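## Task

Each yellow sponge sits above a lot number printed on the shelf edge under it. Move every yellow sponge in the storeroom whose lot number starts with 4 onto the desk, entirely on it with nothing overhanging the desk's edge. Every other yellow sponge must stay on the shelf it started on. The desk must stay roughly where it is. The robot must not tip over or finish leaning, or the task fails.

## Robot and tools

ROBOT. TidyBot++: a mobile base 0.54 m long, 0.50 m wide, 0.38 m tall on four powered casters, carrying a single seven-joint arm that ends in a right hand with three fingers (index, middle, ring) and a thumb. The shoulder is 0.12 m ahead of the base centre and 0.68 m above the floor. Segments: upper arm 0.42 m, forearm 0.31 m, wrist to hand point 0.30 m; straight fingers extend 0.12 m beyond the hand point. The arm starts folded, hand pointing down, sticking out up to 0.17 m in front of the base. A downward-pointing hand reaches at most about 0.95 m high, and only close in. Cameras: base_camera and wrist_camera. wrist_camera sits on a mast on the palm side of the wrist, fingers appear pointing up in its image, and an open hand blocks its left, centre and bottom. Arm joints 0, -1.2, 3.142, -2.03, 0, 0.075, 2.463 rad aim it forward, roughly level and upright; joint_6_rad tilts it.

FRAMES. Base frame: origin on the floor below the base centre, x forward, y left, z up, metres. hand_pose and hand_target are reported here. Odometry frame: where the base frame was when the scene began; base_odometry gives x, y (m) and heading (rad, left positive, -3.142 to 3.142), counted from wheel turns only, so slip shows as travel. base_tilt gives forward and right lean in degrees.

move. Every argument apart from cameras and blocking forms one action; with no action it just reports state and images.
- base: an object of relative offsets from the base's current position and axes: translate_m (forward +, -2 to 2 m), strafe_m (left +, -2 to 2 m), rotate_rad (counter-clockwise from above +, -6.3 to 6.3 rad). Any subset may be combined.
- joints: an object of absolute targets by name. Arm joints in radians: joint_1_rad any angle (turns the arm about vertical; + is clockwise from above, opposite to heading); joint_2_rad -2.249 to 2.249 (0 = upper arm vertical, + leans forward); joint_3_rad any angle; joint_4_rad -2.579 to 2.579 (elbow, 0 straight, negative bends forward when joint_3 is 3.14); joint_5_rad any angle; joint_6_rad -2.099 to 2.099 (wrist, negative bends hand forward); joint_7_rad any angle (hand roll; at 3.14 a down-pointing palm faces forward, thumb to the right). Any-angle joints go the short way; for bigger turns send steps under half a turn. Hand keys (hand_index_mcp ... hand_thumb_ipl, sixteen hinges) take -1 to 1, scaled between each hinge's two stops; toward -1 the fingers curl toward the palm and the thumb swings in front of it. Straight values: _mcp 0.75, _abd 0, _pip 0.58, _dip 0.70, thumb_cmc 0.71, thumb_axl 0.68, thumb_mcp 0.23, thumb_ipl 0.17. hand_current_limit (-1 to 1, maps 0 to 550 mA; starts +0.4) and hand_speed (-0.96 to 1; starts -0.6) are settings. Omitted hand keys keep their goals; resending a hinge's read position loosens a grip.
- target: one list of seven numbers [x, y, z, qw, qx, qy, qz], an absolute hand pose in the base frame, metres plus unit quaternion, same form as hand_pose. When target is given, joints may only hold hand keys. Usually lands within 4 cm and 10 degrees; to correct, add (wanted - hand_pose) to the last target's x, y, z. To hold still under load, resend hand_target, not hand_pose.
- speeds: caps for this action only: translate_m and strafe_m 0.05 to 0.5 m/s (state a combined move's speed under one key only), rotate_rad 0.1 to 1.57 rad/s.
- min_time_s: 0.1 to 8 s, the shortest duration of each arm motion.
- cameras: list of base_camera, wrist_camera or all. blocking: true (default) waits until everything rests; false returns within about 0.5 s.

wait: seconds 0 to 10, plus cameras. stop: brakes all running motions. zoom_image: camera plus region [x0, y0, x1, y1] in pixels from the top-left, at most 504 by 504, on the latest image. finished_scene: scene, the current scene's number; irreversible, and the goal must hold without the robot.

RESULTS. move reads done or the worst status. base_status, joint_status, hand_status: done, moving, off_target (resting short, may still push), not_followed (held back by a check; 'joint command not followed' / 'pose unreachable' with a cause), contact_stop, time_out, torque_fault, limit_stop_at_motor_heat. A contact_stop, time_out, refusal or torque fault cancels the remaining move, wait and finished_scene calls of that reply. motor_effort: percent of max per motor, peak in brackets. hand_state: one word per hinge (moving, goal, blocked, overload); <motor>_current_ma shows current, positive pushing toward -1. on_its_own lists uncommanded robot actions. ARM HIT means a hard self or base collision.

CAUTIONS. The arm does not avoid obstacles and keeps pushing into a desk; no check prevents hitting the base. Low, close, forward-pointing targets often miss or hit the base. Unreachable targets wander up to 10 s. Loads make the arm sag; do not command a loaded joint to its read angle. A hand motor at 495 mA or more for 5 s shuts down for 10 s. Torque sensor limits are 104.5 N m (joints 1-4) and 51.3 N m (5-7); exceeding them freezes the arm 10 s. Motors at 75 °C sink the arm. Catching the arm above about 0.6 m while driving, shoving furniture, or swinging a stretched arm sideways can tip the robot; back away or retract to recover. Avoid drops, releasing moving objects, slams and hard pushes. Objects may occasionally be nudged.

Each tool is called after "Call:" as a command line: name --argument value for each argument, lists and objects as JSON in quotes; but a table of rows of numbers goes row by row, as --pt "numbers of a row", without its own name.

## Session

Call:
move --joints '{"joint_1_rad": 0, "joint_2_rad": -1.2, "joint_3_rad": 3.142, "joint_4_rad": -2.03, "joint_5_rad": 0, "joint_6_rad": 0.075, "joint_7_rad": 2.463}' --cameras '["all"]'

Scene clock: 2.23 s.
Motor temperatures (°C): [27 34 35 33 41 36 43]
move: done
base_odometry: x=+0.000 y=+0.000 heading=+0.000
base_tilt: forward=+0.2 right=-0.3
base_status: not commanded
joint_positions: joint_1_rad=+0.020 joint_2_rad=-1.180 joint_3_rad=+3.121 joint_4_rad=-2.045 joint_5_rad=+0.015 joint_6_rad=-0.025 joint_7_rad=+2.522 hand_index_mcp=+0.760 hand_index_abd=+0.000 hand_index_pip=+0.577 hand_index_dip=+0.696 hand_middle_mcp=+0.760 hand_middle_abd=+0.000 hand_middle_pip=+0.577 hand_middle_dip=+0.696 hand_ring_mcp=+0.759 hand_ring_abd=+0.000 hand_ring_pip=+0.577 hand_ring_dip=+0.696 hand_thumb_cmc=+0.719 hand_thumb_axl=+0.677 hand_thumb_mcp=+0.227 hand_thumb_ipl=+0.168 hand_current_limit=+0.400 hand_speed=-0.600
joint_status: all done
hand_state: goal,goal,goal,goal,goal,goal,goal,goal,goal,goal,goal,goal,goal,goal,goal,goal
index_mcp_current_ma: 18
index_abd_current_ma: 0
index_pip_current_ma: 2
index_dip_current_ma: 0
middle_mcp_current_ma: 17
middle_abd_current_ma: 0
middle_pip_current_ma: 2
middle_dip_current_ma: 0
ring_mcp_current_ma: 15
ring_abd_current_ma: 0
ring_pip_current_ma: 2
ring_dip_current_ma: 0
thumb_cmc_current_ma: 13
thumb_axl_current_ma: -2
thumb_mcp_current_ma: 2
thumb_ipl_current_ma: -1
hand_goal_index_mcp: 0.754
hand_goal_index_abd: 0.000
hand_goal_index_pip: 0.576
hand_goal_index_dip: 0.696
hand_goal_middle_mcp: 0.754
hand_goal_middle_abd: 0.000
hand_goal_middle_pip: 0.576
hand_goal_middle_dip: 0.696
hand_goal_ring_mcp: 0.754
hand_goal_ring_abd: 0.000
hand_goal_ring_pip: 0.576
hand_goal_ring_dip: 0.696
hand_goal_thumb_cmc: 0.714
hand_goal_thumb_axl: 0.678
hand_goal_thumb_mcp: 0.226
hand_goal_thumb_ipl: 0.168
motor_effort: joint_1_rad=+0(2) joint_2_rad=+15(17) joint_3_rad=+0(1) joint_4_rad=+16(20) joint_5_rad=+0(1) joint_6_rad=+6(8) joint_7_rad=+0(2)
hand_pose: x=+0.1673 y=-0.0551 z=+1.2808 quat_wxyz=(-0.428, -0.379, -0.205, -0.795) (m; base frame)
hand_target: x=+0.1276 y=-0.0699 z=+1.3015 quat_wxyz=(-0.401, -0.333, -0.159, -0.839) (m; base frame)
hand_status: not commanded
pictures: base_camera, wrist_camera
Images, in order (width x height): base_camera 644x364, wrist_camera 504x504.

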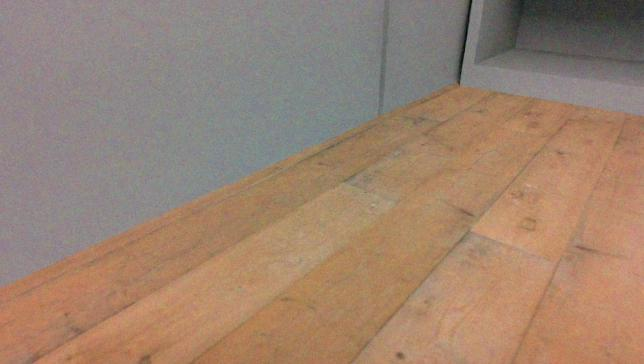

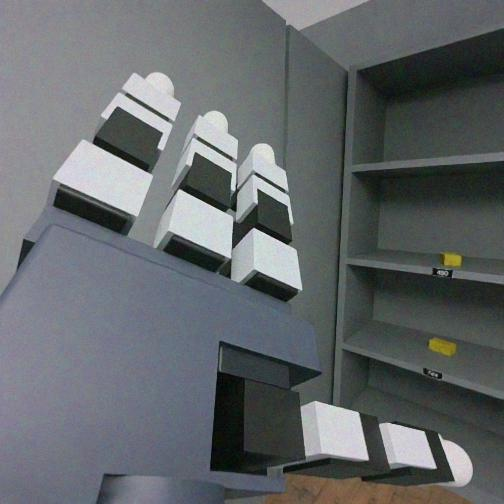

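Call:
zoom_image --camera "wrist_camera" --region '[400, 230, 504, 400]'

Scaled by 2.965 from the camera's 504x504 image, which has a finer 720x720 frame.

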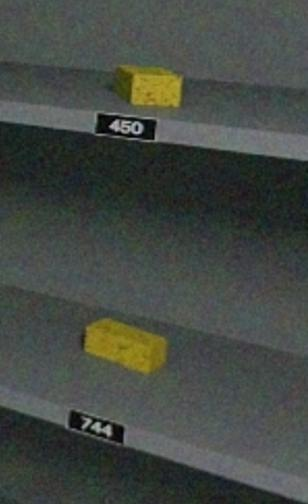

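Call:
move --base '{"rotate_rad": -0.58}' --joints '{"joint_3_rad": 3.15}' --cameras '["all"]'

Scene clock: 4.07 s.
move: done
base_odometry: x=+0.000 y=+0.000 heading=-0.579
base_tilt: forward=+0.2 right=-0.3
base_status: done
joint_positions: joint_1_rad=+0.016 joint_2_rad=-1.180 joint_3_rad=+3.132 joint_4_rad=-2.045 joint_5_rad=+0.015 joint_6_rad=-0.022 joint_7_rad=+2.520 hand_index_mcp=+0.760 hand_index_abd=+0.000 hand_index_pip=+0.577 hand_index_dip=+0.696 hand_middle_mcp=+0.760 hand_middle_abd=+0.000 hand_middle_pip=+0.577 hand_middle_dip=+0.696 hand_ring_mcp=+0.760 hand_ring_abd=+0.000 hand_ring_pip=+0.577 hand_ring_dip=+0.696 hand_thumb_cmc=+0.719 hand_thumb_axl=+0.677 hand_thumb_mcp=+0.227 hand_thumb_ipl=+0.168 hand_current_limit=+0.400 hand_speed=-0.600
joint_status: all done
hand_state: goal,goal,goal,goal,goal,goal,goal,goal,goal,goal,goal,goal,goal,goal,goal,goal
index_mcp_current_ma: 19
index_abd_current_ma: 0
index_pip_current_ma: 2
index_dip_current_ma: 0
middle_mcp_current_ma: 18
middle_abd_current_ma: 0
middle_pip_current_ma: 2
middle_dip_current_ma: 0
ring_mcp_current_ma: 17
ring_abd_current_ma: 0
ring_pip_current_ma: 2
ring_dip_current_ma: 0
thumb_cmc_current_ma: 13
thumb_axl_current_ma: -2
thumb_mcp_current_ma: 2
thumb_ipl_current_ma: -1
hand_goal_index_mcp: 0.754
hand_goal_index_abd: 0.000
hand_goal_index_pip: 0.576
hand_goal_index_dip: 0.696
hand_goal_middle_mcp: 0.754
hand_goal_middle_abd: 0.000
hand_goal_middle_pip: 0.576
hand_goal_middle_dip: 0.696
hand_goal_ring_mcp: 0.754
hand_goal_ring_abd: 0.000
hand_goal_ring_pip: 0.576
hand_goal_ring_dip: 0.696
hand_goal_thumb_cmc: 0.714
hand_goal_thumb_axl: 0.678
hand_goal_thumb_mcp: 0.226
hand_goal_thumb_ipl: 0.168
motor_effort: joint_1_rad=-1(2) joint_2_rad=+13(16) joint_3_rad=+0(1) joint_4_rad=+17(17) joint_5_rad=+0(1) joint_6_rad=+6(7) joint_7_rad=+0(1)
hand_pose: x=+0.1665 y=-0.0611 z=+1.2809 quat_wxyz=(-0.425, -0.380, -0.200, -0.797) (m; base frame)
hand_target: x=+0.1274 y=-0.0746 z=+1.3011 quat_wxyz=(-0.401, -0.334, -0.155, -0.839) (m; base frame)
hand_status: not commanded
pictures: base_camera, wrist_camera
Images, in order (width x height): base_camera 644x364, wrist_camera 504x504.

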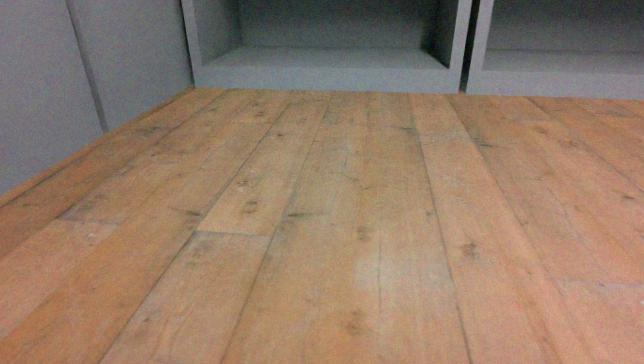

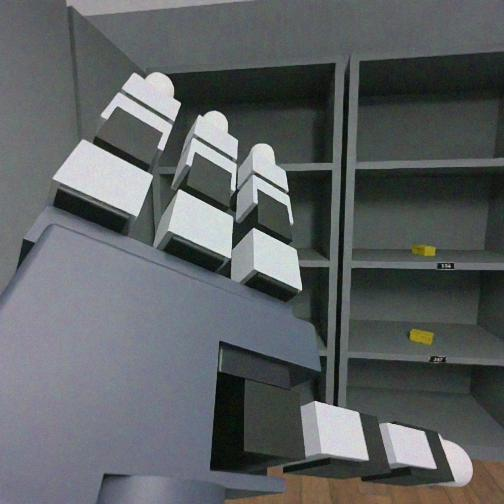

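Call:
zoom_image --camera "wrist_camera" --region '[384, 230, 504, 370]'

Call:
move --base '{"rotate_rad": -0.9}' --cameras '["all"]'

Call:
move --base '{"rotate_rad": -0.9}' --cameras '["all"]'

Scaled by 3.600 from the camera's 504x504 image, which has a finer 720x720 frame.

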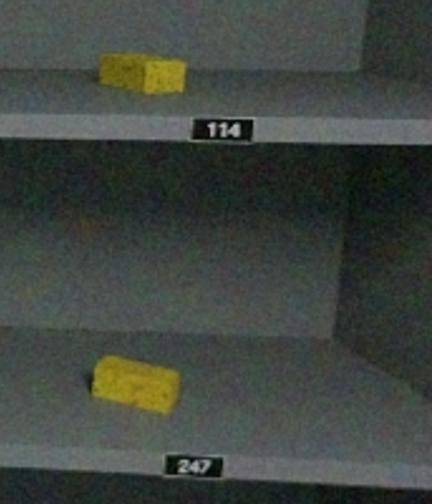

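Scene clock: 6.90 s.
move: done
base_odometry: x=+0.000 y=+0.000 heading=-1.478
base_tilt: forward=+0.2 right=-0.3
base_status: done
joint_positions: joint_1_rad=+0.015 joint_2_rad=-1.180 joint_3_rad=+3.132 joint_4_rad=-2.045 joint_5_rad=+0.015 joint_6_rad=-0.022 joint_7_rad=+2.520 hand_index_mcp=+0.760 hand_index_abd=+0.000 hand_index_pip=+0.577 hand_index_dip=+0.696 hand_middle_mcp=+0.760 hand_middle_abd=+0.000 hand_middle_pip=+0.577 hand_middle_dip=+0.696 hand_ring_mcp=+0.760 hand_ring_abd=+0.000 hand_ring_pip=+0.577 hand_ring_dip=+0.696 hand_thumb_cmc=+0.719 hand_thumb_axl=+0.677 hand_thumb_mcp=+0.227 hand_thumb_ipl=+0.168 hand_current_limit=+0.400 hand_speed=-0.600
joint_status: not commanded
hand_state: goal,goal,goal,goal,goal,goal,goal,goal,goal,goal,goal,goal,goal,goal,goal,goal
index_mcp_current_ma: 19
index_abd_current_ma: 0
index_pip_current_ma: 2
index_dip_current_ma: 0
middle_mcp_current_ma: 19
middle_abd_current_ma: 0
middle_pip_current_ma: 2
middle_dip_current_ma: 0
ring_mcp_current_ma: 17
ring_abd_current_ma: 0
ring_pip_current_ma: 2
ring_dip_current_ma: 0
thumb_cmc_current_ma: 13
thumb_axl_current_ma: -2
thumb_mcp_current_ma: 2
thumb_ipl_current_ma: -1
hand_goal_index_mcp: 0.754
hand_goal_index_abd: 0.000
hand_goal_index_pip: 0.576
hand_goal_index_dip: 0.696
hand_goal_middle_mcp: 0.754
hand_goal_middle_abd: 0.000
hand_goal_middle_pip: 0.576
hand_goal_middle_dip: 0.696
hand_goal_ring_mcp: 0.754
hand_goal_ring_abd: 0.000
hand_goal_ring_pip: 0.576
hand_goal_ring_dip: 0.696
hand_goal_thumb_cmc: 0.714
hand_goal_thumb_axl: 0.678
hand_goal_thumb_mcp: 0.226
hand_goal_thumb_ipl: 0.168
motor_effort: joint_1_rad=-1(1) joint_2_rad=+14(16) joint_3_rad=+0(1) joint_4_rad=+16(17) joint_5_rad=+0(1) joint_6_rad=+6(7) joint_7_rad=+0(1)
hand_pose: x=+0.1666 y=-0.0613 z=+1.2809 quat_wxyz=(-0.425, -0.380, -0.200, -0.797) (m; base frame)
hand_target: x=+0.1274 y=-0.0746 z=+1.3011 quat_wxyz=(-0.401, -0.334, -0.155, -0.839) (m; base frame)
hand_status: not commanded
pictures: base_camera, wrist_camera
Images, in order (width x height): base_camera 644x364, wrist_camera 504x504.

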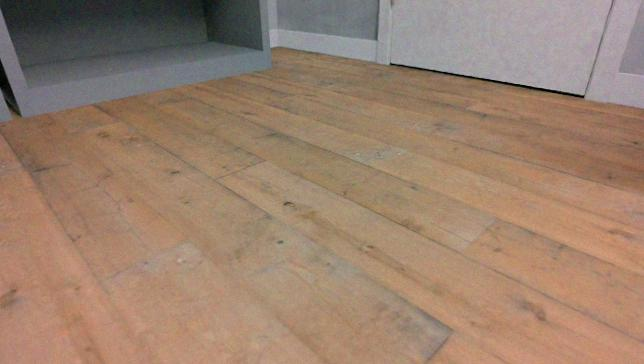

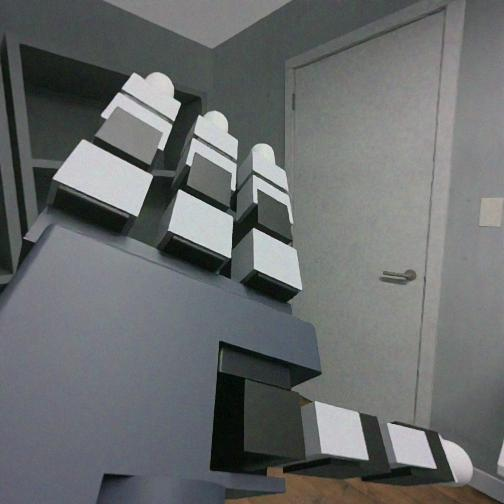

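Scene clock: 8.70 s.
move: done
base_odometry: x=+0.000 y=+0.000 heading=-2.377
base_tilt: forward=+0.2 right=-0.3
base_status: done
joint_positions: joint_1_rad=+0.014 joint_2_rad=-1.180 joint_3_rad=+3.133 joint_4_rad=-2.045 joint_5_rad=+0.015 joint_6_rad=-0.022 joint_7_rad=+2.520 hand_index_mcp=+0.760 hand_index_abd=+0.000 hand_index_pip=+0.577 hand_index_dip=+0.696 hand_middle_mcp=+0.760 hand_middle_abd=+0.000 hand_middle_pip=+0.577 hand_middle_dip=+0.696 hand_ring_mcp=+0.760 hand_ring_abd=+0.000 hand_ring_pip=+0.577 hand_ring_dip=+0.696 hand_thumb_cmc=+0.719 hand_thumb_axl=+0.677 hand_thumb_mcp=+0.227 hand_thumb_ipl=+0.168 hand_current_limit=+0.400 hand_speed=-0.600
joint_status: not commanded
hand_state: goal,goal,goal,goal,goal,goal,goal,goal,goal,goal,goal,goal,goal,goal,goal,goal
index_mcp_current_ma: 20
index_abd_current_ma: 0
index_pip_current_ma: 2
index_dip_current_ma: 0
middle_mcp_current_ma: 19
middle_abd_current_ma: 0
middle_pip_current_ma: 2
middle_dip_current_ma: 0
ring_mcp_current_ma: 17
ring_abd_current_ma: 0
ring_pip_current_ma: 2
ring_dip_current_ma: 0
thumb_cmc_current_ma: 13
thumb_axl_current_ma: -2
thumb_mcp_current_ma: 2
thumb_ipl_current_ma: -1
hand_goal_index_mcp: 0.754
hand_goal_index_abd: 0.000
hand_goal_index_pip: 0.576
hand_goal_index_dip: 0.696
hand_goal_middle_mcp: 0.754
hand_goal_middle_abd: 0.000
hand_goal_middle_pip: 0.576
hand_goal_middle_dip: 0.696
hand_goal_ring_mcp: 0.754
hand_goal_ring_abd: 0.000
hand_goal_ring_pip: 0.576
hand_goal_ring_dip: 0.696
hand_goal_thumb_cmc: 0.714
hand_goal_thumb_axl: 0.678
hand_goal_thumb_mcp: 0.226
hand_goal_thumb_ipl: 0.168
motor_effort: joint_1_rad=-1(2) joint_2_rad=+15(16) joint_3_rad=+0(1) joint_4_rad=+16(17) joint_5_rad=+0(1) joint_6_rad=+6(7) joint_7_rad=+0(1)
hand_pose: x=+0.1666 y=-0.0614 z=+1.2809 quat_wxyz=(-0.424, -0.380, -0.200, -0.797) (m; base frame)
hand_target: x=+0.1274 y=-0.0746 z=+1.3011 quat_wxyz=(-0.401, -0.334, -0.155, -0.839) (m; base frame)
hand_status: not commanded
pictures: base_camera, wrist_camera
Images, in order (width x height): base_camera 644x364, wrist_camera 504x504.

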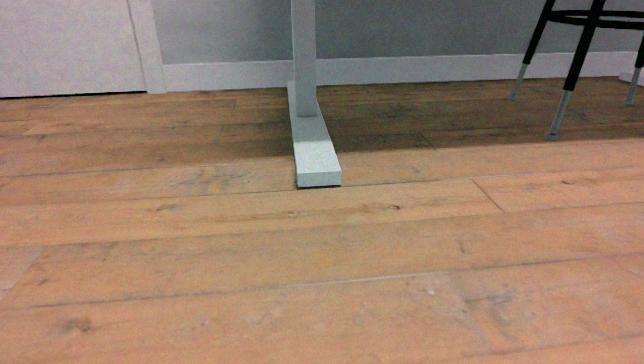

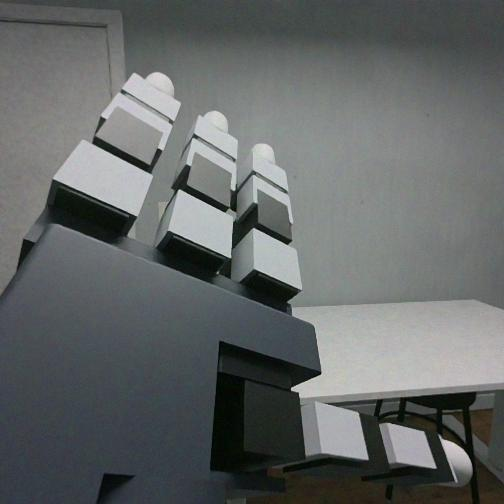

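Call:
move --base '{"translate_m": -0.2075, "strafe_m": 0.2864, "rotate_rad": 1.697}' --joints '{"joint_1_rad": -0.35}' --cameras '["all"]'

Call:
zoom_image --camera "wrist_camera" --region '[300, 200, 504, 404]'

Scene clock: 11.97 s.
move: done
base_odometry: x=+0.348 y=-0.063 heading=-0.681
base_tilt: forward=+0.2 right=-0.3
base_status: done
joint_positions: joint_1_rad=-0.334 joint_2_rad=-1.180 joint_3_rad=+3.141 joint_4_rad=-2.045 joint_5_rad=+0.015 joint_6_rad=-0.020 joint_7_rad=+2.519 hand_index_mcp=+0.761 hand_index_abd=+0.000 hand_index_pip=+0.577 hand_index_dip=+0.696 hand_middle_mcp=+0.760 hand_middle_abd=+0.000 hand_middle_pip=+0.577 hand_middle_dip=+0.696 hand_ring_mcp=+0.760 hand_ring_abd=+0.000 hand_ring_pip=+0.577 hand_ring_dip=+0.696 hand_thumb_cmc=+0.719 hand_thumb_axl=+0.677 hand_thumb_mcp=+0.227 hand_thumb_ipl=+0.168 hand_current_limit=+0.400 hand_speed=-0.600
joint_status: all done
hand_state: goal,goal,goal,goal,goal,goal,goal,goal,goal,goal,goal,goal,goal,goal,goal,goal
index_mcp_current_ma: 21
index_abd_current_ma: 0
index_pip_current_ma: 2
index_dip_current_ma: 0
middle_mcp_current_ma: 20
middle_abd_current_ma: 0
middle_pip_current_ma: 2
middle_dip_current_ma: 0
ring_mcp_current_ma: 18
ring_abd_current_ma: 0
ring_pip_current_ma: 2
ring_dip_current_ma: 0
thumb_cmc_current_ma: 13
thumb_axl_current_ma: -2
thumb_mcp_current_ma: 2
thumb_ipl_current_ma: -1
hand_goal_index_mcp: 0.754
hand_goal_index_abd: 0.000
hand_goal_index_pip: 0.576
hand_goal_index_dip: 0.696
hand_goal_middle_mcp: 0.754
hand_goal_middle_abd: 0.000
hand_goal_middle_pip: 0.576
hand_goal_middle_dip: 0.696
hand_goal_ring_mcp: 0.754
hand_goal_ring_abd: 0.000
hand_goal_ring_pip: 0.576
hand_goal_ring_dip: 0.696
hand_goal_thumb_cmc: 0.714
hand_goal_thumb_axl: 0.678
hand_goal_thumb_mcp: 0.226
hand_goal_thumb_ipl: 0.168
motor_effort: joint_1_rad=-1(2) joint_2_rad=+14(16) joint_3_rad=-1(2) joint_4_rad=+16(17) joint_5_rad=-1(1) joint_6_rad=+6(7) joint_7_rad=-1(1)
hand_pose: x=+0.1853 y=-0.0463 z=+1.2809 quat_wxyz=(-0.280, -0.341, -0.259, -0.859) (m; base frame)
hand_target: x=+0.1525 y=-0.0672 z=+1.3011 quat_wxyz=(-0.249, -0.302, -0.211, -0.896) (m; base frame)
hand_status: not commanded
pictures: base_camera, wrist_camera
Images, in order (width x height): base_camera 644x364, wrist_camera 504x504.

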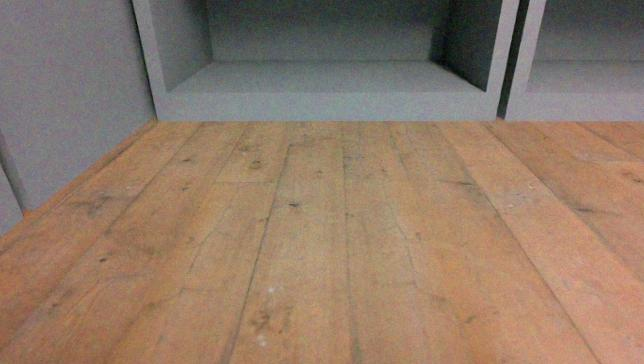

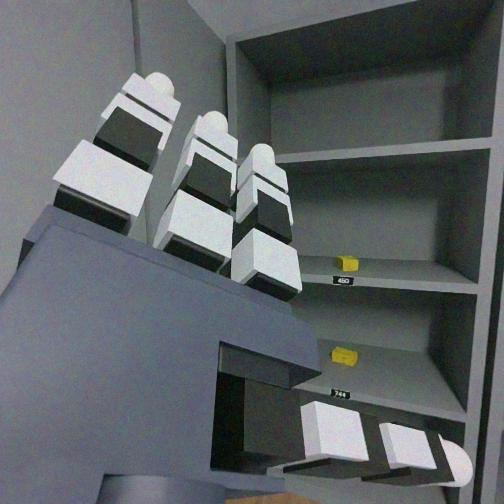

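Scaled by 2.471 from the camera's 504x504 image, which has a finer 720x720 frame.

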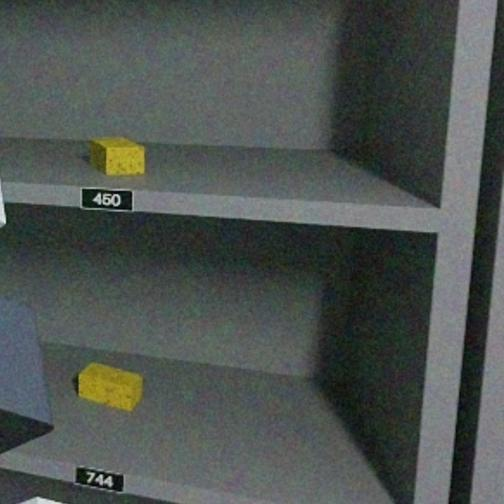

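Call:
move --base '{"translate_m": 0.2, "strafe_m": -0.122}' --joints '{"joint_1_rad": 0.02, "joint_2_rad": -0.5, "joint_3_rad": 3.142, "joint_4_rad": -1.5, "joint_5_rad": 0.0, "joint_6_rad": -0.4, "joint_7_rad": 1.2, "hand_thumb_cmc": -0.571, "hand_thumb_mcp": 0.281, "hand_thumb_ipl": 0.2216, "hand_index_pip": -0.007, "hand_index_dip": -0.174, "hand_middle_pip": -0.007, "hand_middle_dip": -0.174, "hand_ring_pip": -0.007, "hand_ring_dip": -0.174}'

Call:
move --joints '{"joint_1_rad": 0.02, "joint_2_rad": 0.335, "joint_3_rad": 3.142, "joint_4_rad": -0.79, "joint_5_rad": 0.0, "joint_6_rad": -0.72, "joint_7_rad": -0.06}' --cameras '["all"]'

Scene clock: 15.13 s.
move: done
base_odometry: x=+0.427 y=-0.284 heading=-0.680
base_tilt: forward=+0.2 right=-0.3
base_status: done
joint_positions: joint_1_rad=+0.000 joint_2_rad=-0.517 joint_3_rad=+3.141 joint_4_rad=-1.523 joint_5_rad=+0.015 joint_6_rad=-0.320 joint_7_rad=+1.258 hand_index_mcp=+0.754 hand_index_abd=+0.001 hand_index_pip=-0.004 hand_index_dip=-0.171 hand_middle_mcp=+0.754 hand_middle_abd=+0.001 hand_middle_pip=-0.004 hand_middle_dip=-0.171 hand_ring_mcp=+0.754 hand_ring_abd=+0.001 hand_ring_pip=-0.004 hand_ring_dip=-0.171 hand_thumb_cmc=-0.553 hand_thumb_axl=+0.677 hand_thumb_mcp=+0.283 hand_thumb_ipl=+0.221 hand_current_limit=+0.400 hand_speed=-0.600
joint_status: all done
hand_state: goal,goal,goal,goal,goal,goal,goal,goal,goal,goal,goal,goal,goal,goal,goal,goal
index_mcp_current_ma: -1
index_abd_current_ma: 1
index_pip_current_ma: 5
index_dip_current_ma: 7
middle_mcp_current_ma: -1
middle_abd_current_ma: 1
middle_pip_current_ma: 4
middle_dip_current_ma: 7
ring_mcp_current_ma: -1
ring_abd_current_ma: 1
ring_pip_current_ma: 5
ring_dip_current_ma: 7
thumb_cmc_current_ma: 57
thumb_axl_current_ma: -2
thumb_mcp_current_ma: 3
thumb_ipl_current_ma: -4
hand_goal_index_mcp: 0.754
hand_goal_index_abd: 0.000
hand_goal_index_pip: -0.006
hand_goal_index_dip: -0.174
hand_goal_middle_mcp: 0.754
hand_goal_middle_abd: 0.000
hand_goal_middle_pip: -0.006
hand_goal_middle_dip: -0.174
hand_goal_ring_mcp: 0.754
hand_goal_ring_abd: 0.000
hand_goal_ring_pip: -0.006
hand_goal_ring_dip: -0.174
hand_goal_thumb_cmc: -0.570
hand_goal_thumb_axl: 0.678
hand_goal_thumb_mcp: 0.282
hand_goal_thumb_ipl: 0.222
motor_effort: joint_1_rad=-1(2) joint_2_rad=+0(18) joint_3_rad=-1(2) joint_4_rad=+18(20) joint_5_rad=+0(2) joint_6_rad=+8(9) joint_7_rad=-1(2)
hand_pose: x=+0.4799 y=-0.0745 z=+1.2433 quat_wxyz=(+0.116, -0.609, +0.093, -0.779) (m; base frame)
hand_target: x=+0.4862 y=-0.0773 z=+1.2209 quat_wxyz=(+0.133, -0.632, +0.125, -0.753) (m; base frame)
hand_status: not commanded
pictures: none

Scene clock: 17.63 s.
move: done
base_odometry: x=+0.427 y=-0.284 heading=-0.680
base_tilt: forward=+0.3 right=-0.4
base_status: not commanded
joint_positions: joint_1_rad=+0.000 joint_2_rad=+0.312 joint_3_rad=+3.141 joint_4_rad=-0.813 joint_5_rad=+0.015 joint_6_rad=-0.640 joint_7_rad=-0.002 hand_index_mcp=+0.746 hand_index_abd=+0.001 hand_index_pip=-0.005 hand_index_dip=-0.171 hand_middle_mcp=+0.746 hand_middle_abd=+0.001 hand_middle_pip=-0.005 hand_middle_dip=-0.171 hand_ring_mcp=+0.747 hand_ring_abd=+0.001 hand_ring_pip=-0.005 hand_ring_dip=-0.171 hand_thumb_cmc=-0.568 hand_thumb_axl=+0.677 hand_thumb_mcp=+0.283 hand_thumb_ipl=+0.221 hand_current_limit=+0.400 hand_speed=-0.600
joint_status: all done
hand_state: goal,goal,goal,goal,goal,goal,goal,goal,goal,goal,goal,goal,goal,goal,goal,goal
index_mcp_current_ma: -25
index_abd_current_ma: 1
index_pip_current_ma: 3
index_dip_current_ma: 7
middle_mcp_current_ma: -24
middle_abd_current_ma: 1
middle_pip_current_ma: 3
middle_dip_current_ma: 7
ring_mcp_current_ma: -22
ring_abd_current_ma: 1
ring_pip_current_ma: 3
ring_dip_current_ma: 7
thumb_cmc_current_ma: 5
thumb_axl_current_ma: -2
thumb_mcp_current_ma: 2
thumb_ipl_current_ma: -4
hand_goal_index_mcp: 0.754
hand_goal_index_abd: 0.000
hand_goal_index_pip: -0.006
hand_goal_index_dip: -0.174
hand_goal_middle_mcp: 0.754
hand_goal_middle_abd: 0.000
hand_goal_middle_pip: -0.006
hand_goal_middle_dip: -0.174
hand_goal_ring_mcp: 0.754
hand_goal_ring_abd: 0.000
hand_goal_ring_pip: -0.006
hand_goal_ring_dip: -0.174
hand_goal_thumb_cmc: -0.570
hand_goal_thumb_axl: 0.678
hand_goal_thumb_mcp: 0.282
hand_goal_thumb_ipl: 0.222
motor_effort: joint_1_rad=-1(1) joint_2_rad=-25(28) joint_3_rad=-1(2) joint_4_rad=+19(20) joint_5_rad=-1(1) joint_6_rad=+8(9) joint_7_rad=-1(1)
hand_pose: x=+0.8113 y=+0.0205 z=+1.0757 quat_wxyz=(+0.444, -0.547, +0.545, -0.454) (m; base frame)
hand_target: x=+0.8090 y=+0.0151 z=+1.0527 quat_wxyz=(+0.435, -0.541, +0.586, -0.418) (m; base frame)
hand_status: not commanded
pictures: base_camera, wrist_camera
Images, in order (width x height): base_camera 644x364, wrist_camera 504x504.

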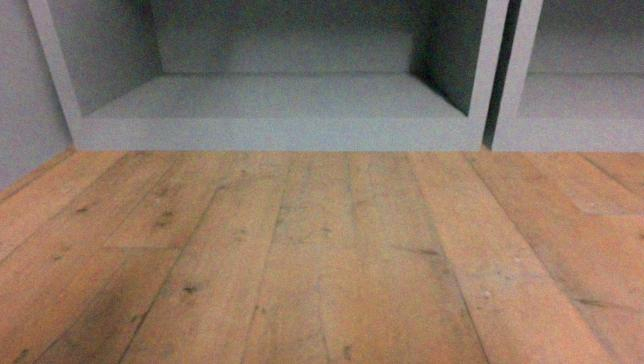

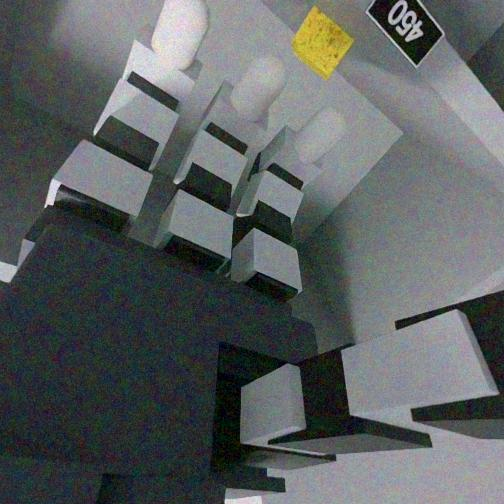

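Call:
move --base '{"translate_m": 0.17}' --cameras '["wrist_camera"]'

Call:
zoom_image --camera "wrist_camera" --region '[304, 0, 504, 200]'

Scene clock: 19.13 s.
move: done
base_odometry: x=+0.559 y=-0.391 heading=-0.680
base_tilt: forward=+0.2 right=-0.3
base_status: done
joint_positions: joint_1_rad=+0.002 joint_2_rad=+0.327 joint_3_rad=+3.141 joint_4_rad=-0.809 joint_5_rad=+0.015 joint_6_rad=-0.644 joint_7_rad=-0.003 hand_index_mcp=+0.745 hand_index_abd=+0.001 hand_index_pip=-0.005 hand_index_dip=-0.171 hand_middle_mcp=+0.746 hand_middle_abd=+0.001 hand_middle_pip=-0.005 hand_middle_dip=-0.171 hand_ring_mcp=+0.746 hand_ring_abd=+0.001 hand_ring_pip=-0.005 hand_ring_dip=-0.171 hand_thumb_cmc=-0.568 hand_thumb_axl=+0.677 hand_thumb_mcp=+0.282 hand_thumb_ipl=+0.221 hand_current_limit=+0.400 hand_speed=-0.600
joint_status: not commanded
hand_state: goal,goal,goal,goal,goal,goal,goal,goal,goal,goal,goal,goal,goal,goal,goal,goal
index_mcp_current_ma: -27
index_abd_current_ma: 1
index_pip_current_ma: 2
index_dip_current_ma: 7
middle_mcp_current_ma: -26
middle_abd_current_ma: 1
middle_pip_current_ma: 2
middle_dip_current_ma: 7
ring_mcp_current_ma: -24
ring_abd_current_ma: 1
ring_pip_current_ma: 2
ring_dip_current_ma: 7
thumb_cmc_current_ma: 4
thumb_axl_current_ma: -2
thumb_mcp_current_ma: 1
thumb_ipl_current_ma: -4
hand_goal_index_mcp: 0.754
hand_goal_index_abd: 0.000
hand_goal_index_pip: -0.006
hand_goal_index_dip: -0.174
hand_goal_middle_mcp: 0.754
hand_goal_middle_abd: 0.000
hand_goal_middle_pip: -0.006
hand_goal_middle_dip: -0.174
hand_goal_ring_mcp: 0.754
hand_goal_ring_abd: 0.000
hand_goal_ring_pip: -0.006
hand_goal_ring_dip: -0.174
hand_goal_thumb_cmc: -0.570
hand_goal_thumb_axl: 0.678
hand_goal_thumb_mcp: 0.282
hand_goal_thumb_ipl: 0.222
motor_effort: joint_1_rad=-1(3) joint_2_rad=-26(31) joint_3_rad=-1(2) joint_4_rad=+19(21) joint_5_rad=-1(1) joint_6_rad=+8(9) joint_7_rad=+0(1)
hand_pose: x=+0.8165 y=+0.0194 z=+1.0669 quat_wxyz=(+0.440, -0.549, +0.550, -0.450) (m; base frame)
hand_target: x=+0.8090 y=+0.0151 z=+1.0527 quat_wxyz=(+0.435, -0.541, +0.586, -0.418) (m; base frame)
hand_status: not commanded
pictures: wrist_camera
Images, in order (width x height): wrist_camera 504x504.

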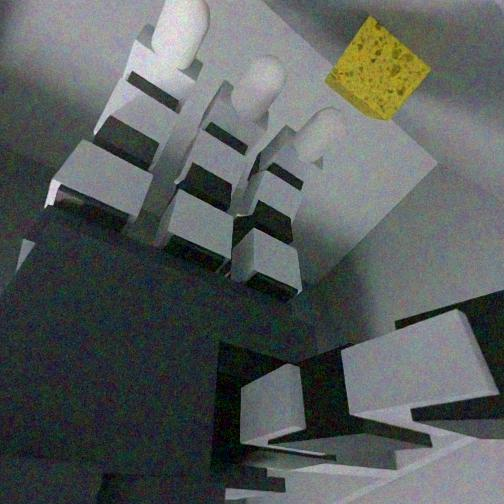

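Scaled by 2.520 from the camera's 504x504 image, which has a finer 720x720 frame.

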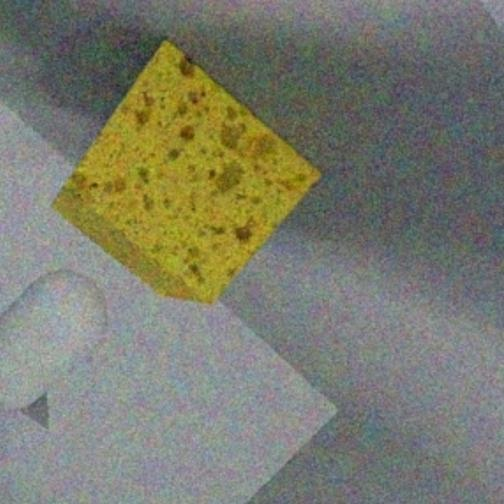

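Call:
move --base '{"strafe_m": -0.109}' --joints '{"joint_1_rad": -0.315, "hand_thumb_mcp": 0.393, "hand_thumb_ipl": 0.168}' --cameras '["wrist_camera"]'

Call:
zoom_image --camera "wrist_camera" --region '[304, 0, 504, 200]'

Scene clock: 21.83 s.
move: done
base_odometry: x=+0.490 y=-0.475 heading=-0.680
base_tilt: forward=+0.2 right=-0.3
base_status: done
joint_positions: joint_1_rad=-0.308 joint_2_rad=+0.327 joint_3_rad=+3.143 joint_4_rad=-0.809 joint_5_rad=+0.015 joint_6_rad=-0.645 joint_7_rad=-0.004 hand_index_mcp=+0.745 hand_index_abd=+0.001 hand_index_pip=-0.005 hand_index_dip=-0.171 hand_middle_mcp=+0.746 hand_middle_abd=+0.001 hand_middle_pip=-0.005 hand_middle_dip=-0.171 hand_ring_mcp=+0.746 hand_ring_abd=+0.001 hand_ring_pip=-0.005 hand_ring_dip=-0.171 hand_thumb_cmc=-0.569 hand_thumb_axl=+0.677 hand_thumb_mcp=+0.389 hand_thumb_ipl=+0.170 hand_current_limit=+0.400 hand_speed=-0.600
joint_status: all done
hand_state: goal,goal,goal,goal,goal,goal,goal,goal,goal,goal,goal,goal,goal,goal,goal,goal
index_mcp_current_ma: -27
index_abd_current_ma: 1
index_pip_current_ma: 2
index_dip_current_ma: 7
middle_mcp_current_ma: -26
middle_abd_current_ma: 1
middle_pip_current_ma: 2
middle_dip_current_ma: 7
ring_mcp_current_ma: -24
ring_abd_current_ma: 1
ring_pip_current_ma: 2
ring_dip_current_ma: 7
thumb_cmc_current_ma: 2
thumb_axl_current_ma: -2
thumb_mcp_current_ma: -20
thumb_ipl_current_ma: 5
hand_goal_index_mcp: 0.754
hand_goal_index_abd: 0.000
hand_goal_index_pip: -0.006
hand_goal_index_dip: -0.174
hand_goal_middle_mcp: 0.754
hand_goal_middle_abd: 0.000
hand_goal_middle_pip: -0.006
hand_goal_middle_dip: -0.174
hand_goal_ring_mcp: 0.754
hand_goal_ring_abd: 0.000
hand_goal_ring_pip: -0.006
hand_goal_ring_dip: -0.174
hand_goal_thumb_cmc: -0.570
hand_goal_thumb_axl: 0.678
hand_goal_thumb_mcp: 0.394
hand_goal_thumb_ipl: 0.168
motor_effort: joint_1_rad=+0(4) joint_2_rad=-26(27) joint_3_rad=-1(3) joint_4_rad=+19(20) joint_5_rad=+0(2) joint_6_rad=+8(8) joint_7_rad=+0(1)
hand_pose: x=+0.7774 y=+0.2309 z=+1.0669 quat_wxyz=(+0.504, -0.627, +0.459, -0.377) (m; base frame)
hand_target: x=+0.7657 y=+0.2411 z=+1.0527 quat_wxyz=(+0.499, -0.631, +0.487, -0.340) (m; base frame)
hand_status: not commanded
pictures: wrist_camera
Images, in order (width x height): wrist_camera 504x504.

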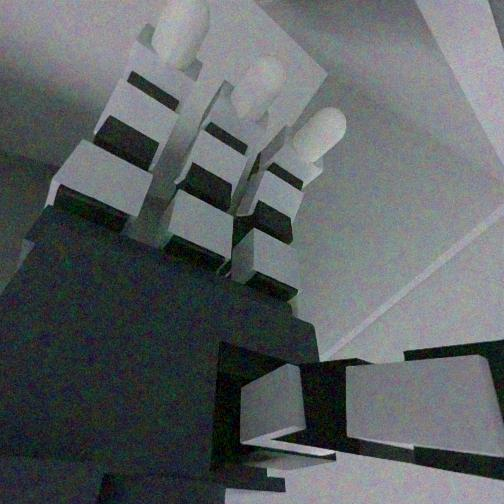

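Scaled by 2.520 from the camera's 504x504 image, which has a finer 720x720 frame.

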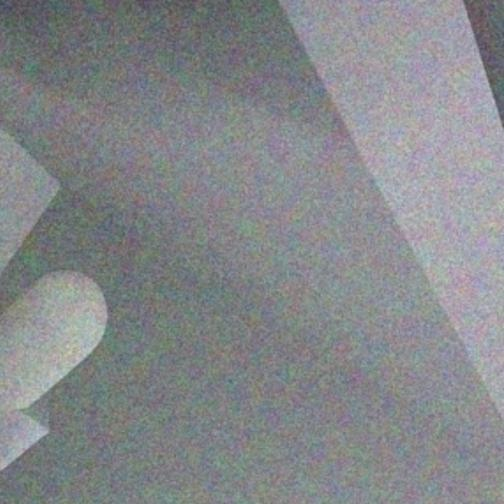

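Call:
move --base '{"translate_m": 0.265, "strafe_m": -0.007}' --speeds '{"translate_m": 0.25}' --cameras '["wrist_camera"]'

Call:
zoom_image --camera "wrist_camera" --region '[304, 0, 504, 200]'

Scene clock: 23.83 s.
move: done
base_odometry: x=+0.692 y=-0.648 heading=-0.680
base_tilt: forward=+0.3 right=-0.4
base_status: done
joint_positions: joint_1_rad=-0.308 joint_2_rad=+0.328 joint_3_rad=+3.143 joint_4_rad=-0.807 joint_5_rad=+0.015 joint_6_rad=-0.646 joint_7_rad=-0.004 hand_index_mcp=+0.745 hand_index_abd=+0.001 hand_index_pip=-0.005 hand_index_dip=-0.171 hand_middle_mcp=+0.745 hand_middle_abd=+0.001 hand_middle_pip=-0.005 hand_middle_dip=-0.171 hand_ring_mcp=+0.746 hand_ring_abd=+0.001 hand_ring_pip=-0.005 hand_ring_dip=-0.171 hand_thumb_cmc=-0.569 hand_thumb_axl=+0.677 hand_thumb_mcp=+0.389 hand_thumb_ipl=+0.170 hand_current_limit=+0.400 hand_speed=-0.600
joint_status: not commanded
hand_state: goal,goal,goal,goal,goal,goal,goal,goal,goal,goal,goal,goal,goal,goal,goal,goal
index_mcp_current_ma: -29
index_abd_current_ma: 1
index_pip_current_ma: 2
index_dip_current_ma: 7
middle_mcp_current_ma: -28
middle_abd_current_ma: 1
middle_pip_current_ma: 2
middle_dip_current_ma: 7
ring_mcp_current_ma: -26
ring_abd_current_ma: 1
ring_pip_current_ma: 2
ring_dip_current_ma: 7
thumb_cmc_current_ma: 2
thumb_axl_current_ma: -2
thumb_mcp_current_ma: -18
thumb_ipl_current_ma: 5
hand_goal_index_mcp: 0.754
hand_goal_index_abd: 0.000
hand_goal_index_pip: -0.006
hand_goal_index_dip: -0.174
hand_goal_middle_mcp: 0.754
hand_goal_middle_abd: 0.000
hand_goal_middle_pip: -0.006
hand_goal_middle_dip: -0.174
hand_goal_ring_mcp: 0.754
hand_goal_ring_abd: 0.000
hand_goal_ring_pip: -0.006
hand_goal_ring_dip: -0.174
hand_goal_thumb_cmc: -0.570
hand_goal_thumb_axl: 0.678
hand_goal_thumb_mcp: 0.394
hand_goal_thumb_ipl: 0.168
motor_effort: joint_1_rad=+0(2) joint_2_rad=-26(30) joint_3_rad=-1(2) joint_4_rad=+19(20) joint_5_rad=-1(1) joint_6_rad=+8(9) joint_7_rad=+0(1)
hand_pose: x=+0.7779 y=+0.2310 z=+1.0665 quat_wxyz=(+0.504, -0.628, +0.459, -0.376) (m; base frame)
hand_target: x=+0.7657 y=+0.2411 z=+1.0527 quat_wxyz=(+0.499, -0.631, +0.487, -0.340) (m; base frame)
hand_status: not commanded
pictures: wrist_camera
Images, in order (width x height): wrist_camera 504x504.

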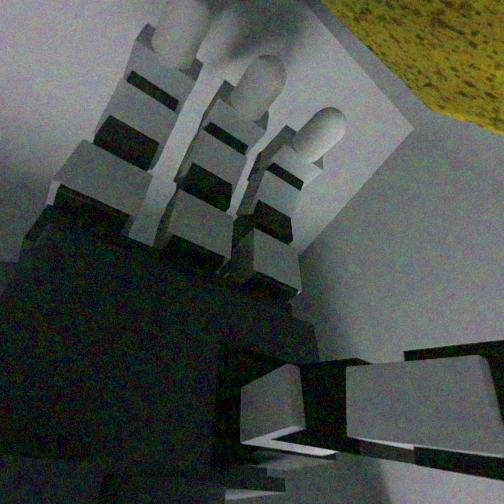

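Scaled by 2.520 from the camera's 504x504 image, which has a finer 720x720 frame.

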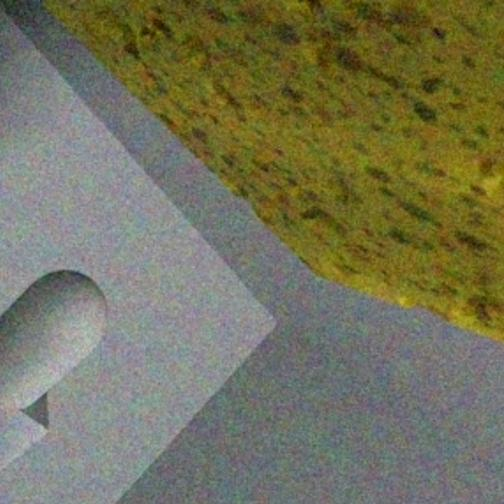

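Call:
move --joints '{"joint_2_rad": 0.49, "joint_4_rad": -0.61, "joint_6_rad": -0.94}' --min_time_s 1.8 --cameras '["wrist_camera"]'

Scene clock: 26.57 s.
move: done
base_odometry: x=+0.692 y=-0.648 heading=-0.680
base_tilt: forward=+0.3 right=-0.3
base_status: not commanded
joint_positions: joint_1_rad=-0.308 joint_2_rad=+0.441 joint_3_rad=+3.143 joint_4_rad=-0.625 joint_5_rad=+0.015 joint_6_rad=-0.858 joint_7_rad=-0.005 hand_index_mcp=+0.745 hand_index_abd=+0.001 hand_index_pip=-0.005 hand_index_dip=-0.171 hand_middle_mcp=+0.745 hand_middle_abd=+0.001 hand_middle_pip=-0.005 hand_middle_dip=-0.171 hand_ring_mcp=+0.746 hand_ring_abd=+0.001 hand_ring_pip=-0.005 hand_ring_dip=-0.171 hand_thumb_cmc=-0.569 hand_thumb_axl=+0.677 hand_thumb_mcp=+0.404 hand_thumb_ipl=+0.170 hand_current_limit=+0.400 hand_speed=-0.600
joint_status: all done
hand_state: goal,goal,goal,goal,goal,goal,goal,goal,goal,goal,goal,goal,goal,goal,goal,goal
index_mcp_current_ma: -29
index_abd_current_ma: 1
index_pip_current_ma: 2
index_dip_current_ma: 7
middle_mcp_current_ma: -28
middle_abd_current_ma: 1
middle_pip_current_ma: 2
middle_dip_current_ma: 7
ring_mcp_current_ma: -26
ring_abd_current_ma: 1
ring_pip_current_ma: 2
ring_dip_current_ma: 7
thumb_cmc_current_ma: 2
thumb_axl_current_ma: -2
thumb_mcp_current_ma: 41
thumb_ipl_current_ma: 7
hand_goal_index_mcp: 0.754
hand_goal_index_abd: 0.000
hand_goal_index_pip: -0.006
hand_goal_index_dip: -0.174
hand_goal_middle_mcp: 0.754
hand_goal_middle_abd: 0.000
hand_goal_middle_pip: -0.006
hand_goal_middle_dip: -0.174
hand_goal_ring_mcp: 0.754
hand_goal_ring_abd: 0.000
hand_goal_ring_pip: -0.006
hand_goal_ring_dip: -0.174
hand_goal_thumb_cmc: -0.570
hand_goal_thumb_axl: 0.678
hand_goal_thumb_mcp: 0.394
hand_goal_thumb_ipl: 0.168
motor_effort: joint_1_rad=-1(1) joint_2_rad=-27(29) joint_3_rad=-1(2) joint_4_rad=+17(20) joint_5_rad=-1(1) joint_6_rad=+7(9) joint_7_rad=+0(1)
hand_pose: x=+0.7881 y=+0.2338 z=+1.0300 quat_wxyz=(+0.458, -0.661, +0.485, -0.343) (m; base frame)
hand_target: x=+0.7845 y=+0.2473 z=+0.9849 quat_wxyz=(+0.432, -0.674, +0.521, -0.295) (m; base frame)
hand_status: not commanded
pictures: wrist_camera
Images, in order (width x height): wrist_camera 504x504.

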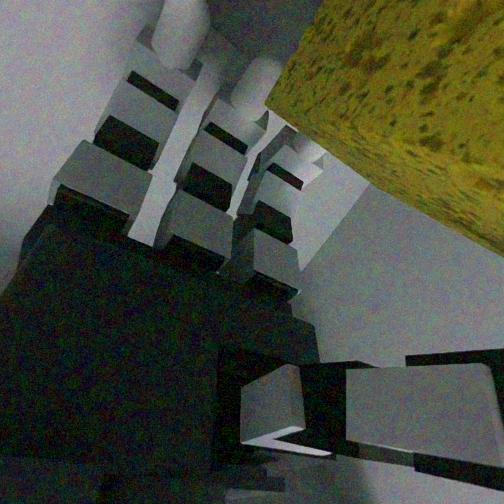

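Call:
zoom_image --camera "wrist_camera" --region '[204, 0, 504, 300]'

Scaled by 1.680 from the camera's 504x504 image, which has a finer 720x720 frame.

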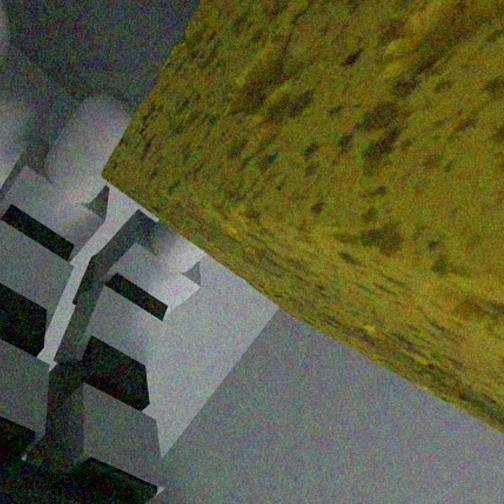

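Call:
move --joints '{"hand_thumb_mcp": 0.17, "hand_thumb_ipl": 0.1135, "hand_index_mcp": 0.5, "hand_middle_mcp": 0.5, "hand_ring_mcp": 0.6}' --cameras '["wrist_camera"]'

Scene clock: 28.40 s.
move: off_target
base_odometry: x=+0.692 y=-0.648 heading=-0.680
base_tilt: forward=+0.3 right=-0.3
base_status: not commanded
joint_positions: joint_1_rad=-0.308 joint_2_rad=+0.448 joint_3_rad=+3.143 joint_4_rad=-0.618 joint_5_rad=+0.015 joint_6_rad=-0.860 joint_7_rad=-0.007 hand_index_mcp=+0.503 hand_index_abd=+0.001 hand_index_pip=-0.004 hand_index_dip=-0.172 hand_middle_mcp=+0.495 hand_middle_abd=+0.001 hand_middle_pip=-0.005 hand_middle_dip=-0.171 hand_ring_mcp=+0.594 hand_ring_abd=+0.001 hand_ring_pip=-0.005 hand_ring_dip=-0.171 hand_thumb_cmc=-0.568 hand_thumb_axl=+0.677 hand_thumb_mcp=+0.204 hand_thumb_ipl=+0.118 hand_current_limit=+0.400 hand_speed=-0.600
joint_status: hand_thumb_mcp off_target (ended at +0.204, target +0.170); the others done
hand_state: goal,goal,goal,goal,goal,goal,goal,goal,goal,goal,goal,goal,goal,goal,blocked,goal
index_mcp_current_ma: 7
index_abd_current_ma: 1
index_pip_current_ma: 4
index_dip_current_ma: 6
middle_mcp_current_ma: -15
middle_abd_current_ma: 1
middle_pip_current_ma: 2
middle_dip_current_ma: 7
ring_mcp_current_ma: -17
ring_abd_current_ma: 1
ring_pip_current_ma: 2
ring_dip_current_ma: 7
thumb_cmc_current_ma: 5
thumb_axl_current_ma: -4
thumb_mcp_current_ma: 162
thumb_ipl_current_ma: 16
hand_goal_index_mcp: 0.500
hand_goal_index_abd: 0.000
hand_goal_index_pip: -0.006
hand_goal_index_dip: -0.174
hand_goal_middle_mcp: 0.500
hand_goal_middle_abd: 0.000
hand_goal_middle_pip: -0.006
hand_goal_middle_dip: -0.174
hand_goal_ring_mcp: 0.600
hand_goal_ring_abd: 0.000
hand_goal_ring_pip: -0.006
hand_goal_ring_dip: -0.174
hand_goal_thumb_cmc: -0.570
hand_goal_thumb_axl: 0.678
hand_goal_thumb_mcp: 0.170
hand_goal_thumb_ipl: 0.114
motor_effort: joint_1_rad=-1(1) joint_2_rad=-26(28) joint_3_rad=-1(2) joint_4_rad=+17(18) joint_5_rad=+0(1) joint_6_rad=+6(8) joint_7_rad=+0(1)
hand_pose: x=+0.7903 y=+0.2347 z=+1.0285 quat_wxyz=(+0.458, -0.661, +0.486, -0.342) (m; base frame)
hand_target: x=+0.7845 y=+0.2473 z=+0.9849 quat_wxyz=(+0.432, -0.674, +0.521, -0.295) (m; base frame)
hand_status: not commanded
pictures: wrist_camera
Images, in order (width x height): wrist_camera 504x504.

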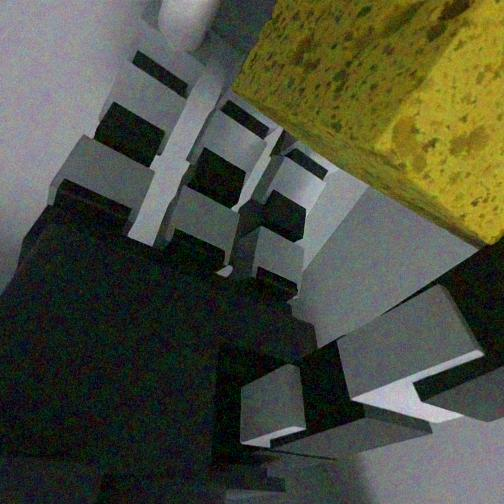

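Call:
move --joints '{"hand_index_mcp": 0.33, "hand_middle_mcp": 0.33, "hand_ring_mcp": 0.5}' --cameras '["wrist_camera"]'

Scene clock: 29.10 s.
move: off_target
base_odometry: x=+0.692 y=-0.648 heading=-0.680
base_tilt: forward=+0.3 right=-0.4
base_status: not commanded
joint_positions: joint_1_rad=-0.308 joint_2_rad=+0.448 joint_3_rad=+3.143 joint_4_rad=-0.616 joint_5_rad=+0.015 joint_6_rad=-0.860 joint_7_rad=-0.007 hand_index_mcp=+0.475 hand_index_abd=+0.001 hand_index_pip=+0.015 hand_index_dip=-0.169 hand_middle_mcp=+0.461 hand_middle_abd=+0.001 hand_middle_pip=+0.015 hand_middle_dip=-0.168 hand_ring_mcp=+0.495 hand_ring_abd=+0.001 hand_ring_pip=-0.005 hand_ring_dip=-0.171 hand_thumb_cmc=-0.568 hand_thumb_axl=+0.676 hand_thumb_mcp=+0.204 hand_thumb_ipl=+0.122 hand_current_limit=+0.400 hand_speed=-0.600
joint_status: hand_index_mcp off_target (ended at +0.475, target +0.330); hand_middle_mcp off_target (ended at +0.461, target +0.330); the others done
hand_state: blocked,goal,blocked,goal,blocked,goal,blocked,goal,goal,goal,goal,goal,goal,goal,blocked,goal
index_mcp_current_ma: 385
index_abd_current_ma: 1
index_pip_current_ma: 71
index_dip_current_ma: 12
middle_mcp_current_ma: 385
middle_abd_current_ma: 1
middle_pip_current_ma: 70
middle_dip_current_ma: 16
ring_mcp_current_ma: -14
ring_abd_current_ma: 1
ring_pip_current_ma: 2
ring_dip_current_ma: 7
thumb_cmc_current_ma: 5
thumb_axl_current_ma: -8
thumb_mcp_current_ma: 163
thumb_ipl_current_ma: 33
hand_goal_index_mcp: 0.330
hand_goal_index_abd: 0.000
hand_goal_index_pip: -0.006
hand_goal_index_dip: -0.174
hand_goal_middle_mcp: 0.330
hand_goal_middle_abd: 0.000
hand_goal_middle_pip: -0.006
hand_goal_middle_dip: -0.174
hand_goal_ring_mcp: 0.500
hand_goal_ring_abd: 0.000
hand_goal_ring_pip: -0.006
hand_goal_ring_dip: -0.174
hand_goal_thumb_cmc: -0.570
hand_goal_thumb_axl: 0.678
hand_goal_thumb_mcp: 0.170
hand_goal_thumb_ipl: 0.114
motor_effort: joint_1_rad=-1(1) joint_2_rad=-27(27) joint_3_rad=-2(2) joint_4_rad=+16(17) joint_5_rad=-1(1) joint_6_rad=+5(6) joint_7_rad=-1(1)
hand_pose: x=+0.7903 y=+0.2347 z=+1.0296 quat_wxyz=(+0.458, -0.661, +0.486, -0.342) (m; base frame)
hand_target: x=+0.7845 y=+0.2473 z=+0.9849 quat_wxyz=(+0.432, -0.674, +0.521, -0.295) (m; base frame)
hand_status: not commanded
pictures: wrist_camera
Images, in order (width x height): wrist_camera 504x504.

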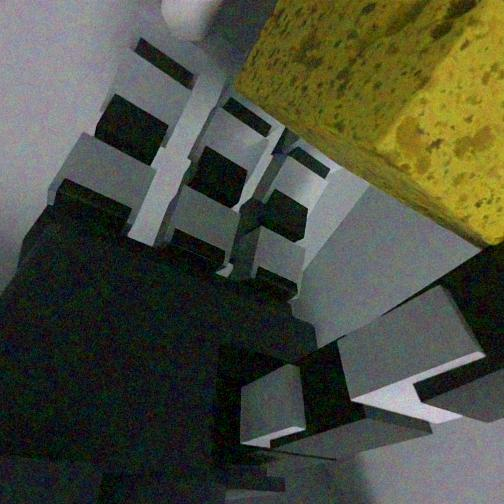

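Call:
move --joints '{"joint_2_rad": 0.35, "hand_thumb_mcp": 0.13}' --min_time_s 1.2 --cameras '["wrist_camera"]'

Scene clock: 30.90 s.
move: off_target
base_odometry: x=+0.692 y=-0.648 heading=-0.680
base_tilt: forward=+0.3 right=-0.4
base_status: not commanded
joint_positions: joint_1_rad=-0.308 joint_2_rad=+0.409 joint_3_rad=+3.143 joint_4_rad=-0.616 joint_5_rad=+0.015 joint_6_rad=-0.870 joint_7_rad=-0.007 hand_index_mcp=+0.459 hand_index_abd=+0.001 hand_index_pip=+0.025 hand_index_dip=-0.158 hand_middle_mcp=+0.445 hand_middle_abd=+0.001 hand_middle_pip=+0.024 hand_middle_dip=-0.157 hand_ring_mcp=+0.495 hand_ring_abd=+0.001 hand_ring_pip=-0.005 hand_ring_dip=-0.171 hand_thumb_cmc=-0.566 hand_thumb_axl=+0.674 hand_thumb_mcp=+0.203 hand_thumb_ipl=+0.126 hand_current_limit=+0.400 hand_speed=-0.600
joint_status: hand_thumb_mcp off_target (ended at +0.203, target +0.130); the others done
hand_state: blocked,goal,blocked,goal,blocked,goal,blocked,goal,goal,goal,goal,goal,goal,goal,blocked,goal
index_mcp_current_ma: 385
index_abd_current_ma: 1
index_pip_current_ma: 109
index_dip_current_ma: 52
middle_mcp_current_ma: 385
middle_abd_current_ma: 1
middle_pip_current_ma: 107
middle_dip_current_ma: 58
ring_mcp_current_ma: -14
ring_abd_current_ma: 1
ring_pip_current_ma: 2
ring_dip_current_ma: 7
thumb_cmc_current_ma: 11
thumb_axl_current_ma: -12
thumb_mcp_current_ma: 385
thumb_ipl_current_ma: 50
hand_goal_index_mcp: 0.330
hand_goal_index_abd: 0.000
hand_goal_index_pip: -0.006
hand_goal_index_dip: -0.174
hand_goal_middle_mcp: 0.330
hand_goal_middle_abd: 0.000
hand_goal_middle_pip: -0.006
hand_goal_middle_dip: -0.174
hand_goal_ring_mcp: 0.500
hand_goal_ring_abd: 0.000
hand_goal_ring_pip: -0.006
hand_goal_ring_dip: -0.174
hand_goal_thumb_cmc: -0.570
hand_goal_thumb_axl: 0.678
hand_goal_thumb_mcp: 0.130
hand_goal_thumb_ipl: 0.114
motor_effort: joint_1_rad=+0(1) joint_2_rad=-27(30) joint_3_rad=-1(2) joint_4_rad=+17(19) joint_5_rad=-1(1) joint_6_rad=+7(9) joint_7_rad=-1(1)
hand_pose: x=+0.7751 y=+0.2298 z=+1.0546 quat_wxyz=(+0.468, -0.654, +0.481, -0.349) (m; base frame)
hand_target: x=+0.7377 y=+0.2320 z=+1.0809 quat_wxyz=(+0.481, -0.644, +0.497, -0.328) (m; base frame)
hand_status: not commanded
pictures: wrist_camera
Images, in order (width x height): wrist_camera 504x504.

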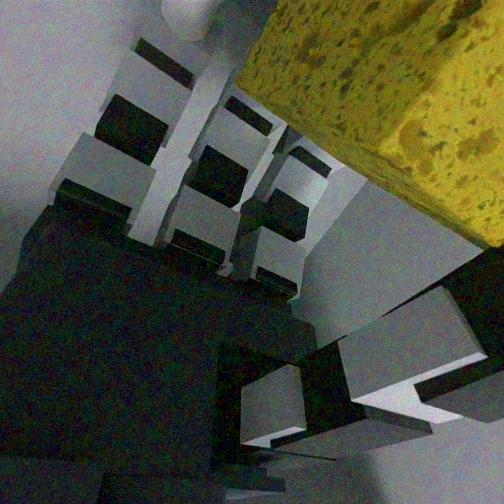

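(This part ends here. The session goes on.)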